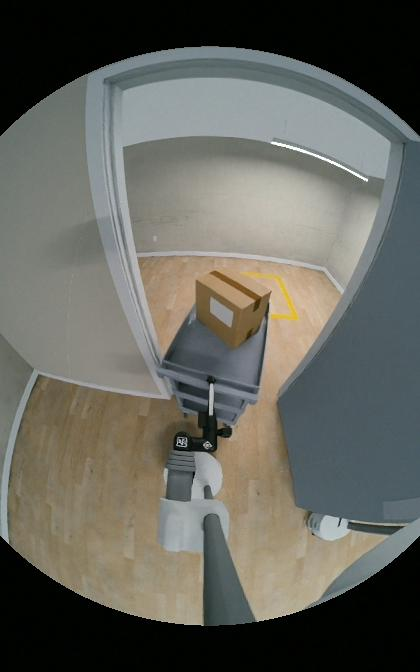

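Call:
{"method": "move", "body": {
  "blocking": false,
  "r1": {"base":{"translate_m":0.4,"strafe_m":0.0},"pace":"slow"},
  "cameras": []
}}

Call:
{"method": "wait", "body": {
  "seconds": 7,
  "cameras": ["r1_head_camera","r1_head_right_camera"]
}}

Scene clock: 1196.30 s.
move: r1 moving
r1.base_odometry: x=-1.145 y=+2.238 heading=-0.221
r1.turned_by_wheels: +0.000
r1.turned_by_imu: +0.000
r1.base_tilt: forward=-1.6 right=+1.3
r1.lidar_m: 0.41 0.47 0.89 2.11 2.21 2.99 - 3.76 0.84 0.76 0.78 0.39
r1.base_status: translate_m moving; strafe_m moving
r1.joint_positions: lift_m=+0.684 arm_m=+0.000 wrist_yaw_rad=+0.000 wrist_pitch_rad=+0.006 wrist_roll_rad=+1.569 gripper_m=-0.037
r1.joint_status: not commanded
r1.measured_speeds: translate_m=+0.049 strafe_m=+0.000 rotate_rad=+0.000 lift_m=+0.000 arm_m=+0.000 wrist_yaw_rad=+0.000 wrist_pitch_rad=+0.000 wrist_roll_rad=+0.000
r1.motor_effort: lift_m=+16(16) arm_m=+4(4) wheel_0=+6(8) wheel_1=+3(7) wheel_2=-6(8)
r1.servo_current: wrist_yaw_rad=52(72) wrist_pitch_rad=46(52) wrist_roll_rad=52(52) gripper_m=65(65)
r1.hand_pose: x=+0.4593 y=-0.0873 z=+0.8606 quat_wxyz=(+0.708, +0.706, +0.002, -0.002) (m; r1's base frame)
r1.wrist_depth_mm: - - - 190 193 - - / - 559 517 196 200 - - / - 436 439 147 207 - - / - 484 477 154 215 - - / - - 559 159 224 - - / - - 621 172 229 1756 - / - - 174 145 242 - -
r2: as last shown
r2.turned_by_imu: +0.000
r2.base_tilt: forward=-0.6 right=+0.1
r2.lidar_m: 1.20 0.33 0.31 1.15 3.34 4.32 - 2.31 1.60 1.47 1.52 1.26
r2.motor_effort: lift_m=+20(20) arm_m=-4(5) wheel_0=+2(2) wheel_1=-11(11) wheel_2=+4(5)
r2.servo_current: wrist_yaw_rad=52(59) wrist_pitch_rad=46(46) wrist_roll_rad=52(52) gripper_m=91(98)
r2.wrist_depth_mm: - - 231 162 247 255 264 / - - 231 163 248 256 264 / - - 233 162 250 258 266 / - - 235 162 250 259 267 / - - 236 163 253 259 268 / - - 233 163 176 262 270 / - - 235 - 256 260 273
pictures: none
No camera images: "cameras" was empty.

Scene clock: 1201.07 s.
earlier move: r1 done
r1.base_odometry: x=-0.767 y=+2.153 heading=-0.221
r1.turned_by_wheels: +0.000
r1.turned_by_imu: -0.002
r1.base_tilt: forward=-1.6 right=+1.3
r1.lidar_m: 0.39 0.34 0.34 1.03 2.19 2.98 - 1.35 0.76 0.70 0.73 0.39
r1.base_status: done
r1.joint_positions: lift_m=+0.684 arm_m=+0.000 wrist_yaw_rad=-0.001 wrist_pitch_rad=+0.006 wrist_roll_rad=+1.569 gripper_m=-0.037
r1.joint_status: not commanded
r1.measured_speeds: all 0
r1.motor_effort: lift_m=+16(16) arm_m=+4(4) wheel_0=+0(9) wheel_1=+2(7) wheel_2=-4(8)
r1.servo_current: wrist_yaw_rad=46(78) wrist_pitch_rad=46(59) wrist_roll_rad=59(78) gripper_m=65(65)
r1.hand_pose: x=+0.4592 y=-0.0876 z=+0.8606 quat_wxyz=(+0.708, +0.706, +0.002, -0.003) (m; r1's base frame)
r1.wrist_depth_mm: - - - 186 190 - - / - 517 492 194 198 - - / - 436 436 145 206 - - / - 492 484 153 215 - - / - - 580 159 224 - - / - - 206 172 230 1756 - / - - 179 144 245 535 -
r2.base_odometry: x=-2.353 y=-2.371 heading=-2.126
r2.turned_by_wheels: +0.000
r2.turned_by_imu: +0.001
r2.base_tilt: forward=-0.7 right=+0.0
r2.lidar_m: 1.21 0.34 0.33 3.27 3.35 4.33 - 2.30 1.57 1.48 1.51 1.30
r2.base_status: not commanded
r2.joint_positions: lift_m=+0.800 arm_m=+0.000 wrist_yaw_rad=+1.593 wrist_pitch_rad=+0.003 wrist_roll_rad=+0.001 gripper_m=-0.037
r2.joint_status: not commanded
r2.measured_speeds: all 0
r2.motor_effort: lift_m=+20(20) arm_m=-4(5) wheel_0=+2(2) wheel_1=-11(12) wheel_2=+4(5)
r2.servo_current: wrist_yaw_rad=59(72) wrist_pitch_rad=33(46) wrist_roll_rad=46(59) gripper_m=98(104)
r2.hand_pose: x=+0.2520 y=+0.2902 z=+0.9771 quat_wxyz=(+0.699, -0.001, +0.002, +0.715) (m; r2's base frame)
r2.wrist_depth_mm: - - 229 162 248 254 263 / - - 232 163 247 255 265 / - - 234 162 250 256 265 / - - 235 162 250 258 266 / - - 236 163 252 262 267 / - - 234 164 177 260 272 / - - 236 - 255 260 272
wait: 4.77 of 7 s (r1 has come to rest)
pictures: r1_head_camera, r1_head_right_camera
Images, in order (width x height): r1_head_camera 420x560, r1_head_right_camera 420x672.

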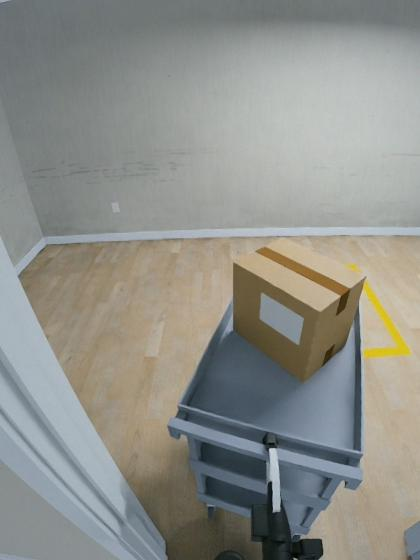

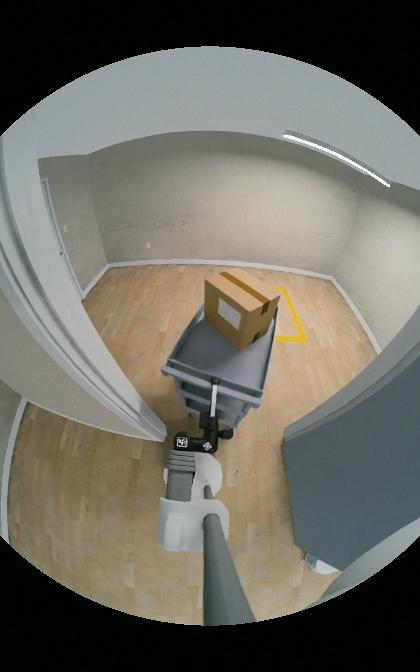

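Call:
{"method": "move", "body": {
  "blocking": false,
  "r1": {"base":{"translate_m":0.4,"strafe_m":0.03},"pace":"slow"},
  "cameras": []
}}

Call:
{"method": "wait", "body": {
  "seconds": 7,
  "cameras": ["r1_head_right_camera"]
}}

Call:
{"method": "move", "body": {
  "blocking": false,
  "r1": {"base":{"translate_m":-0.05,"strafe_m":0.5}},
  "cameras": []
}}

Call:
{"method": "wait", "body": {
  "seconds": 7,
  "cameras": ["r1_head_camera","r1_head_right_camera"]
}}

Scene clock: 1209.80 s.
move: r1 moving
r1.base_odometry: x=-0.754 y=+2.151 heading=-0.221
r1.turned_by_wheels: +0.000
r1.turned_by_imu: +0.000
r1.base_tilt: forward=-1.6 right=+1.3
r1.lidar_m: 0.42 0.36 0.32 0.98 2.18 3.01 - 1.33 0.78 0.71 0.71 0.38
r1.base_status: translate_m moving; strafe_m moving
r1.joint_positions: lift_m=+0.684 arm_m=+0.000 wrist_yaw_rad=-0.001 wrist_pitch_rad=+0.006 wrist_roll_rad=+1.569 gripper_m=-0.037
r1.joint_status: not commanded
r1.measured_speeds: translate_m=+0.049 strafe_m=+0.003 rotate_rad=+0.000 lift_m=+0.000 arm_m=+0.000 wrist_yaw_rad=+0.000 wrist_pitch_rad=+0.000 wrist_roll_rad=+0.000
r1.motor_effort: lift_m=+16(16) arm_m=+4(4) wheel_0=+4(4) wheel_1=+4(5) wheel_2=-10(10)
r1.servo_current: wrist_yaw_rad=39(65) wrist_pitch_rad=46(59) wrist_roll_rad=33(59) gripper_m=52(59)
r1.hand_pose: x=+0.4592 y=-0.0877 z=+0.8606 quat_wxyz=(+0.708, +0.706, +0.002, -0.003) (m; r1's base frame)
r1.wrist_depth_mm: - - - 186 190 - - / - 517 492 193 198 - - / - 436 430 145 205 - - / - 496 477 153 215 - - / - - 569 159 224 - - / - - 208 172 229 1808 - / - - 178 144 245 535 -
r2: as last shown
r2.turned_by_imu: +0.000
r2.base_tilt: forward=-0.6 right=+0.0
r2.lidar_m: 1.19 0.33 0.33 3.27 3.35 4.32 - 2.31 1.54 1.47 1.51 1.28
r2.motor_effort: lift_m=+20(20) arm_m=-4(4) wheel_0=+2(2) wheel_1=-11(11) wheel_2=+4(5)
r2.servo_current: wrist_yaw_rad=59(59) wrist_pitch_rad=39(52) wrist_roll_rad=46(52) gripper_m=98(104)
r2.wrist_depth_mm: - - 230 162 246 254 264 / - - 232 163 248 256 264 / - - 234 162 249 258 265 / - - 234 162 250 258 267 / - - 236 163 251 260 268 / - - 234 164 176 260 270 / - - 236 - 256 260 273
pictures: none
No camera images: "cameras" was empty.

Scene clock: 1214.60 s.
earlier move: r1 done
r1.base_odometry: x=-0.370 y=+2.094 heading=-0.222
r1.turned_by_wheels: +0.000
r1.turned_by_imu: -0.001
r1.base_tilt: forward=-1.6 right=+1.3
r1.lidar_m: 0.43 2.89 2.18 0.26 0.25 3.72 - 1.16 0.78 0.74 2.75 0.37
r1.base_status: done
r1.joint_positions: lift_m=+0.684 arm_m=+0.000 wrist_yaw_rad=-0.001 wrist_pitch_rad=+0.006 wrist_roll_rad=+1.569 gripper_m=-0.037
r1.joint_status: not commanded
r1.measured_speeds: all 0
r1.motor_effort: lift_m=+16(16) arm_m=+4(4) wheel_0=+2(5) wheel_1=+1(6) wheel_2=-4(10)
r1.servo_current: wrist_yaw_rad=46(78) wrist_pitch_rad=52(59) wrist_roll_rad=52(65) gripper_m=52(72)
r1.hand_pose: x=+0.4591 y=-0.0878 z=+0.8606 quat_wxyz=(+0.708, +0.706, +0.002, -0.003) (m; r1's base frame)
r1.wrist_depth_mm: - 496 484 116 171 172 - / - 424 421 121 182 - - / - 436 439 - 193 - - / - - 530 138 205 - - / - - - 148 221 - - / - - 206 171 180 1756 - / - - 178 142 255 1464 1336
r2.base_odometry: x=-2.353 y=-2.371 heading=-2.126
r2.turned_by_wheels: +0.000
r2.turned_by_imu: +0.001
r2.base_tilt: forward=-0.6 right=+0.0
r2.lidar_m: 1.20 0.34 0.33 3.26 3.35 4.31 - 2.28 1.57 1.49 1.53 1.32
r2.base_status: not commanded
r2.joint_positions: lift_m=+0.800 arm_m=+0.000 wrist_yaw_rad=+1.593 wrist_pitch_rad=+0.003 wrist_roll_rad=+0.001 gripper_m=-0.037
r2.joint_status: not commanded
r2.measured_speeds: all 0
r2.motor_effort: lift_m=+20(20) arm_m=-4(5) wheel_0=+2(2) wheel_1=-11(12) wheel_2=+4(5)
r2.servo_current: wrist_yaw_rad=59(72) wrist_pitch_rad=39(52) wrist_roll_rad=46(65) gripper_m=98(104)
r2.hand_pose: x=+0.2520 y=+0.2902 z=+0.9771 quat_wxyz=(+0.699, -0.001, +0.002, +0.715) (m; r2's base frame)
r2.wrist_depth_mm: - - 231 162 247 255 264 / - - 232 163 249 257 265 / - - 233 162 249 257 265 / - - 234 162 250 259 267 / - - 235 163 252 260 268 / - - 233 164 176 260 270 / - - 236 - 256 260 273
wait: 4.80 of 7 s (r1 has come to rest)
pictures: r1_head_right_camera
Images, in order (width x height): r1_head_right_camera 420x672.

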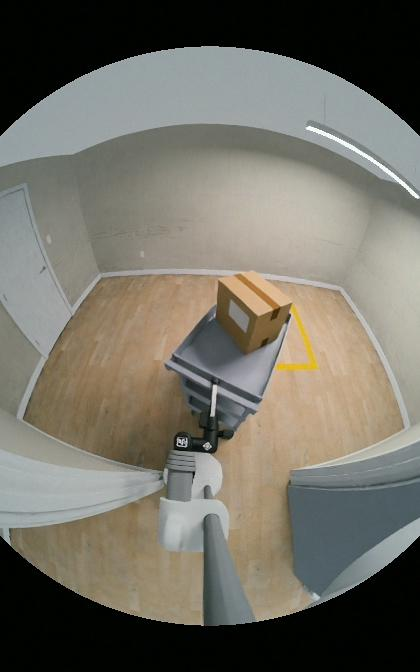

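Scene clock: 1215.10 s.
move: r1 moving
r1.base_odometry: x=-0.366 y=+2.126 heading=-0.222
r1.turned_by_wheels: -0.001
r1.turned_by_imu: -0.002
r1.base_tilt: forward=-1.6 right=+1.3
r1.lidar_m: 0.41 2.91 2.17 0.25 0.25 4.19 - 1.22 0.77 0.74 2.77 0.37
r1.base_status: translate_m moving; strafe_m moving
r1.joint_positions: lift_m=+0.684 arm_m=+0.000 wrist_yaw_rad=-0.003 wrist_pitch_rad=+0.006 wrist_roll_rad=+1.569 gripper_m=-0.037
r1.joint_status: not commanded
r1.measured_speeds: translate_m=-0.013 strafe_m=+0.113 rotate_rad=-0.046 lift_m=-0.001 arm_m=+0.000 wrist_yaw_rad=+0.011 wrist_pitch_rad=+0.000 wrist_roll_rad=+0.000
r1.motor_effort: lift_m=+17(17) arm_m=+1(4) wheel_0=-28(28) wheel_1=+24(24) wheel_2=+7(7)
r1.servo_current: wrist_yaw_rad=59(59) wrist_pitch_rad=46(52) wrist_roll_rad=39(65) gripper_m=59(65)
r1.hand_pose: x=+0.4590 y=-0.0883 z=+0.8605 quat_wxyz=(+0.708, +0.706, +0.001, -0.003) (m; r1's base frame)
r1.wrist_depth_mm: - 452 452 - 164 165 - / - 404 407 115 175 - - / - 439 442 121 188 - - / - - 544 - 201 - - / - - - 143 217 1756 - / - - - 172 229 1618 - / - - 179 143 177 1430 1308
r2: as last shown
r2.turned_by_imu: +0.000
r2.base_tilt: forward=-0.6 right=+0.1
r2.lidar_m: 1.21 0.30 0.33 3.26 3.36 4.30 - 2.29 1.58 1.48 1.53 1.29
r2.motor_effort: lift_m=+20(20) arm_m=-4(5) wheel_0=+2(2) wheel_1=-11(11) wheel_2=+4(4)
r2.servo_current: wrist_yaw_rad=52(59) wrist_pitch_rad=39(46) wrist_roll_rad=46(52) gripper_m=104(104)
r2.wrist_depth_mm: - - 231 162 247 256 264 / - - 231 163 248 256 264 / - - 234 162 250 256 265 / - - 234 162 250 259 267 / - - 236 163 252 260 268 / - - 232 164 176 260 271 / - - 236 - 255 260 272
pictures: none
No camera images: "cameras" was empty.

Scene clock: 1215.70 s.
earlier move: r1 contact_stop
r1.base_odometry: x=-0.362 y=+2.137 heading=-0.236
r1.turned_by_wheels: -0.013
r1.turned_by_imu: -0.003
r1.base_tilt: forward=-1.6 right=+1.2
r1.lidar_m: 0.41 2.90 2.17 0.25 0.25 4.16 - 1.21 0.79 0.76 2.76 0.36
r1.base_status: translate_m contact_stop (by the wheels' count: -0.002 of -0.050); strafe_m contact_stop (by the wheels' count: +0.044 of +0.500)
r1.joint_positions: lift_m=+0.684 arm_m=+0.000 wrist_yaw_rad=-0.003 wrist_pitch_rad=+0.006 wrist_roll_rad=+1.569 gripper_m=-0.037
r1.joint_status: not commanded
r1.measured_speeds: all 0
r1.on_its_own: the wheels are slack since a contact_stop
r1.motor_effort: lift_m=+18(18) arm_m=-4(4) wheel_0=+0(30) wheel_1=+0(25) wheel_2=+0(13)
r1.servo_current: wrist_yaw_rad=39(59) wrist_pitch_rad=46(52) wrist_roll_rad=52(65) gripper_m=59(65)
r1.hand_pose: x=+0.4591 y=-0.0882 z=+0.8604 quat_wxyz=(+0.708, +0.706, +0.001, -0.003) (m; r1's base frame)
r1.wrist_depth_mm: - 442 436 107 165 163 - / - 402 402 114 174 176 - / - 445 452 120 187 - - / - - 554 - 202 - - / - - - 143 220 1756 - / - - 211 182 230 1708 - / - - 179 140 257 1499 1281
r2.base_odometry: x=-2.353 y=-2.371 heading=-2.126
r2.turned_by_wheels: +0.000
r2.turned_by_imu: +0.000
r2.base_tilt: forward=-0.7 right=+0.1
r2.lidar_m: 1.20 0.33 0.32 3.27 3.36 4.32 - 2.29 1.59 1.46 1.51 1.28
r2.base_status: not commanded
r2.joint_positions: lift_m=+0.800 arm_m=+0.000 wrist_yaw_rad=+1.593 wrist_pitch_rad=+0.003 wrist_roll_rad=+0.001 gripper_m=-0.037
r2.joint_status: not commanded
r2.measured_speeds: all 0
r2.motor_effort: lift_m=+20(20) arm_m=-4(5) wheel_0=+2(2) wheel_1=-11(11) wheel_2=+4(5)
r2.servo_current: wrist_yaw_rad=52(65) wrist_pitch_rad=33(46) wrist_roll_rad=39(59) gripper_m=98(104)
r2.hand_pose: x=+0.2520 y=+0.2902 z=+0.9771 quat_wxyz=(+0.699, -0.001, +0.002, +0.715) (m; r2's base frame)
r2.wrist_depth_mm: - - 230 162 247 255 263 / - - 232 164 248 256 263 / - - 233 162 249 257 265 / - - 235 162 250 259 266 / - - 236 163 253 259 268 / - - 233 164 176 260 271 / - - 236 - 255 260 273
wait: 0.60 of 7 s (r1 has come to rest)
pictures: r1_head_camera, r1_head_right_camera
Images, in order (width x height): r1_head_camera 420x560, r1_head_right_camera 420x672.

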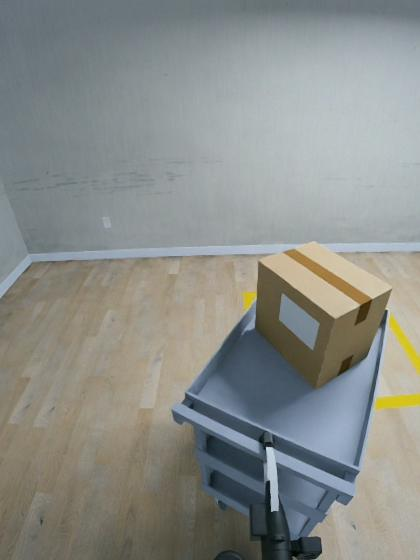

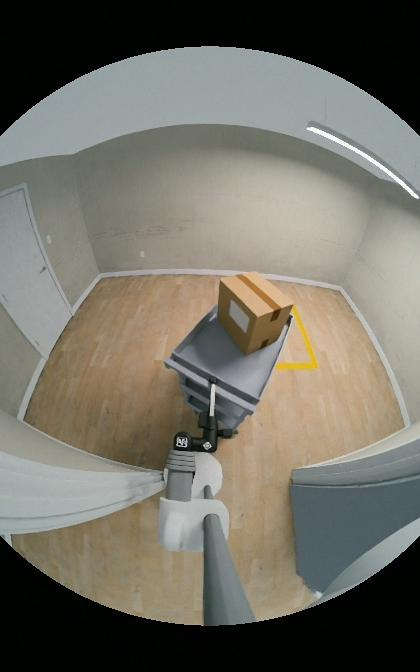

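Call:
{"method": "move", "body": {
  "blocking": false,
  "r1": {"base":{"translate_m":0.3,"strafe_m":-0.06},"pace":"slow"},
  "cameras": []
}}

Call:
{"method": "wait", "body": {
  "seconds": 7,
  "cameras": []
}}

Call:
{"method": "move", "body": {
  "blocking": false,
  "r1": {"base":{"strafe_m":0.25},"pace":"slow"},
  "cameras": []
}}

Call:
{"method": "wait", "body": {
  "seconds": 7,
  "cameras": ["r1_head_camera","r1_head_right_camera"]
}}

Scene clock: 1229.60 s.
move: r1 moving
r1.base_odometry: x=-0.351 y=+2.132 heading=-0.235
r1.turned_by_wheels: +0.001
r1.turned_by_imu: +0.000
r1.base_tilt: forward=-1.6 right=+1.2
r1.lidar_m: 0.40 0.54 2.16 0.25 0.25 4.28 - 1.19 0.78 0.77 2.76 0.37
r1.base_status: translate_m moving; strafe_m moving
r1.joint_positions: lift_m=+0.684 arm_m=+0.000 wrist_yaw_rad=-0.003 wrist_pitch_rad=+0.006 wrist_roll_rad=+1.569 gripper_m=-0.037
r1.joint_status: not commanded
r1.measured_speeds: translate_m=+0.049 strafe_m=-0.009 rotate_rad=+0.003 lift_m=+0.000 arm_m=+0.000 wrist_yaw_rad=+0.000 wrist_pitch_rad=+0.000 wrist_roll_rad=+0.000
r1.motor_effort: lift_m=+18(18) arm_m=+4(4) wheel_0=+6(8) wheel_1=+4(5) wheel_2=-7(8)
r1.servo_current: wrist_yaw_rad=52(59) wrist_pitch_rad=46(59) wrist_roll_rad=59(65) gripper_m=52(65)
r1.hand_pose: x=+0.4590 y=-0.0882 z=+0.8604 quat_wxyz=(+0.708, +0.706, +0.001, -0.003) (m; r1's base frame)
r1.wrist_depth_mm: - 439 427 104 161 161 - / - 397 402 111 172 173 - / - 445 452 - 185 - - / - - 564 - 201 - - / - - - 141 218 1756 - / - - - 181 229 1661 - / - - 178 140 177 1464 1281
r2: as last shown
r2.base_tilt: forward=-0.6 right=+0.0
r2.lidar_m: 1.18 0.33 0.31 3.26 3.33 4.33 - 2.29 1.60 1.47 1.51 1.28
r2.servo_current: wrist_yaw_rad=52(65) wrist_pitch_rad=46(46) wrist_roll_rad=46(52) gripper_m=91(104)
r2.wrist_depth_mm: - - 231 161 247 254 264 / - - 232 163 248 256 265 / - - 233 162 250 258 265 / - - 234 162 250 258 266 / - - 236 163 252 259 270 / - - 234 164 176 260 272 / - - 236 - 255 259 273
pictures: none
No camera images: "cameras" was empty.

Scene clock: 1233.43 s.
earlier move: r1 done
r1.base_odometry: x=-0.084 y=+2.009 heading=-0.235
r1.turned_by_wheels: +0.000
r1.turned_by_imu: +0.001
r1.base_tilt: forward=-1.6 right=+1.3
r1.lidar_m: 0.43 0.55 2.16 1.20 0.41 0.38 - 1.04 0.78 1.15 2.70 0.36
r1.base_status: done
r1.joint_positions: lift_m=+0.684 arm_m=+0.000 wrist_yaw_rad=+0.000 wrist_pitch_rad=+0.006 wrist_roll_rad=+1.569 gripper_m=-0.037
r1.joint_status: not commanded
r1.measured_speeds: all 0
r1.motor_effort: lift_m=+18(18) arm_m=+4(4) wheel_0=+6(12) wheel_1=+4(6) wheel_2=+0(8)
r1.servo_current: wrist_yaw_rad=52(72) wrist_pitch_rad=46(59) wrist_roll_rad=39(72) gripper_m=65(65)
r1.hand_pose: x=+0.4593 y=-0.0873 z=+0.8604 quat_wxyz=(+0.708, +0.706, +0.002, -0.002) (m; r1's base frame)
r1.wrist_depth_mm: - 436 427 103 160 160 - / - 394 394 110 171 172 - / - 449 455 - 185 - - / - - 564 - 200 - - / - - - 140 216 1808 - / - - - - 229 1708 - / - - 175 139 177 1464 1308
r2.base_odometry: x=-2.353 y=-2.371 heading=-2.126
r2.turned_by_wheels: +0.000
r2.turned_by_imu: +0.001
r2.base_tilt: forward=-0.6 right=+0.0
r2.lidar_m: 1.20 0.32 0.32 3.26 3.37 4.32 - 2.29 1.57 1.47 1.51 1.30
r2.base_status: not commanded
r2.joint_positions: lift_m=+0.800 arm_m=+0.000 wrist_yaw_rad=+1.593 wrist_pitch_rad=+0.003 wrist_roll_rad=+0.001 gripper_m=-0.037
r2.joint_status: not commanded
r2.measured_speeds: all 0
r2.motor_effort: lift_m=+20(20) arm_m=-4(5) wheel_0=+2(2) wheel_1=-11(12) wheel_2=+4(5)
r2.servo_current: wrist_yaw_rad=52(65) wrist_pitch_rad=33(46) wrist_roll_rad=46(59) gripper_m=104(104)
r2.hand_pose: x=+0.2520 y=+0.2902 z=+0.9771 quat_wxyz=(+0.699, -0.001, +0.002, +0.715) (m; r2's base frame)
r2.wrist_depth_mm: - - 230 162 246 254 263 / - - 232 163 248 256 264 / - - 234 162 249 257 265 / - - 235 163 251 259 267 / - - 236 163 252 260 268 / - - 233 164 176 262 270 / - - 236 - 255 259 273
wait: 3.83 of 7 s (r1 has come to rest)
pictures: none
No camera images: "cameras" was empty.

Scene clock: 1233.93 s.
move: r1 moving
r1.base_odometry: x=-0.081 y=+2.023 heading=-0.235
r1.turned_by_wheels: +0.000
r1.turned_by_imu: +0.000
r1.base_tilt: forward=-1.6 right=+1.3
r1.lidar_m: 0.44 2.59 2.12 1.19 0.39 0.37 - 1.08 0.79 1.19 2.73 0.36
r1.base_status: strafe_m moving
r1.joint_positions: lift_m=+0.684 arm_m=+0.000 wrist_yaw_rad=+0.000 wrist_pitch_rad=+0.006 wrist_roll_rad=+1.569 gripper_m=-0.037
r1.joint_status: not commanded
r1.measured_speeds: translate_m=+0.000 strafe_m=+0.055 rotate_rad=+0.000 lift_m=+0.000 arm_m=+0.000 wrist_yaw_rad=+0.000 wrist_pitch_rad=+0.000 wrist_roll_rad=+0.000
r1.motor_effort: lift_m=+18(18) arm_m=+4(4) wheel_0=-7(9) wheel_1=+6(10) wheel_2=-1(2)
r1.servo_current: wrist_yaw_rad=52(59) wrist_pitch_rad=52(59) wrist_roll_rad=39(59) gripper_m=59(65)
r1.hand_pose: x=+0.4593 y=-0.0873 z=+0.8604 quat_wxyz=(+0.708, +0.706, +0.002, -0.002) (m; r1's base frame)
r1.wrist_depth_mm: - 455 449 108 166 165 - / - 404 402 115 175 176 - / - 439 442 121 187 - - / - - 554 - 202 - - / - - - 144 219 1708 - / - - 211 182 229 1661 - / - - 179 141 178 1464 1308
r2: as last shown
r2.turned_by_imu: +0.000
r2.base_tilt: forward=-0.7 right=+0.1
r2.lidar_m: 1.21 0.31 0.33 3.27 3.35 4.34 - 2.27 1.60 1.48 1.52 1.31
r2.motor_effort: lift_m=+20(20) arm_m=-4(4) wheel_0=+1(2) wheel_1=-11(11) wheel_2=+4(5)
r2.servo_current: wrist_yaw_rad=59(65) wrist_pitch_rad=46(46) wrist_roll_rad=52(52) gripper_m=98(104)
r2.wrist_depth_mm: - - 230 162 246 254 263 / - - 232 163 248 256 263 / - - 234 162 250 257 266 / - - 235 162 249 258 266 / - - 236 163 253 260 268 / - - 234 164 176 260 271 / - - 235 - 255 260 272
pictures: none
No camera images: "cameras" was empty.

Scene clock: 1237.07 s.
earlier move: r1 done
r1.base_odometry: x=-0.026 y=+2.252 heading=-0.235
r1.turned_by_wheels: +0.000
r1.turned_by_imu: +0.000
r1.base_tilt: forward=-1.6 right=+1.3
r1.lidar_m: 0.44 2.56 1.95 1.22 0.41 0.28 0.27 1.44 1.03 1.15 2.95 0.31
r1.base_status: done
r1.joint_positions: lift_m=+0.684 arm_m=+0.000 wrist_yaw_rad=-0.003 wrist_pitch_rad=+0.006 wrist_roll_rad=+1.569 gripper_m=-0.037
r1.joint_status: not commanded
r1.measured_speeds: all 0
r1.motor_effort: lift_m=+18(18) arm_m=-3(4) wheel_0=-6(13) wheel_1=+0(10) wheel_2=+0(2)
r1.servo_current: wrist_yaw_rad=59(65) wrist_pitch_rad=46(59) wrist_roll_rad=52(78) gripper_m=59(65)
r1.hand_pose: x=+0.4591 y=-0.0882 z=+0.8604 quat_wxyz=(+0.708, +0.706, +0.001, -0.003) (m; r1's base frame)
r1.wrist_depth_mm: - 343 347 - - 131 - / - 418 424 - 144 145 - / - - 574 - 162 163 - / - - - 104 184 591 - / - - - 114 215 1661 - / - - 187 - 180 1661 1308 / - - 182 125 304 379 397
r2.base_odometry: x=-2.353 y=-2.371 heading=-2.126
r2.turned_by_wheels: +0.000
r2.turned_by_imu: +0.000
r2.base_tilt: forward=-0.7 right=+0.1
r2.lidar_m: 1.20 0.34 0.35 3.24 3.33 4.29 - 2.28 1.58 1.46 1.51 1.29
r2.base_status: not commanded
r2.joint_positions: lift_m=+0.800 arm_m=+0.000 wrist_yaw_rad=+1.593 wrist_pitch_rad=+0.003 wrist_roll_rad=+0.001 gripper_m=-0.037
r2.joint_status: not commanded
r2.measured_speeds: all 0
r2.motor_effort: lift_m=+20(20) arm_m=-4(5) wheel_0=+2(2) wheel_1=-11(12) wheel_2=+4(5)
r2.servo_current: wrist_yaw_rad=52(65) wrist_pitch_rad=39(46) wrist_roll_rad=39(65) gripper_m=98(111)
r2.hand_pose: x=+0.2520 y=+0.2902 z=+0.9771 quat_wxyz=(+0.699, -0.001, +0.002, +0.715) (m; r2's base frame)
r2.wrist_depth_mm: - - 231 162 246 254 263 / - - 232 163 248 255 264 / - - 233 162 249 257 265 / - - 234 162 250 259 267 / - - 236 163 251 259 267 / - - 232 164 176 262 270 / - - 235 - 256 259 272
wait: 3.13 of 7 s (r1 has come to rest)
pictures: r1_head_camera, r1_head_right_camera
Images, in order (width x height): r1_head_camera 420x560, r1_head_right_camera 420x672.

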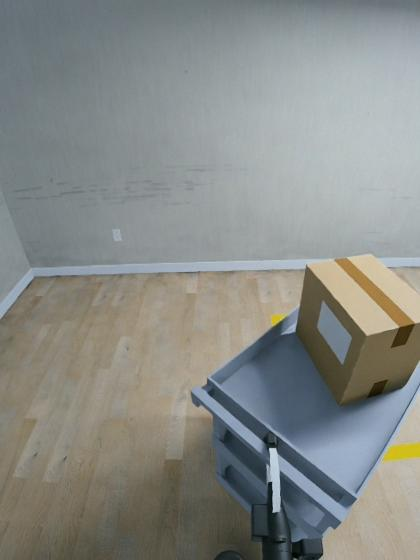

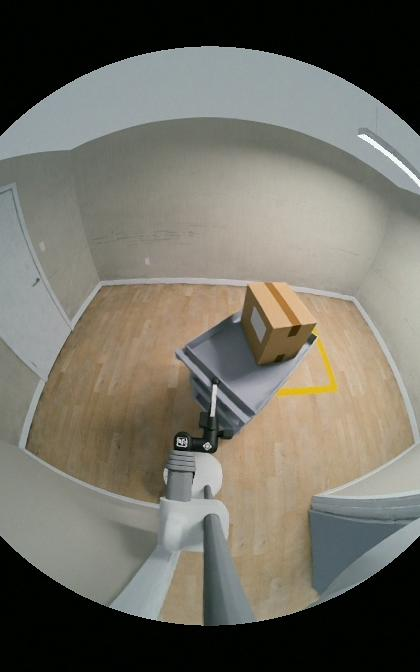

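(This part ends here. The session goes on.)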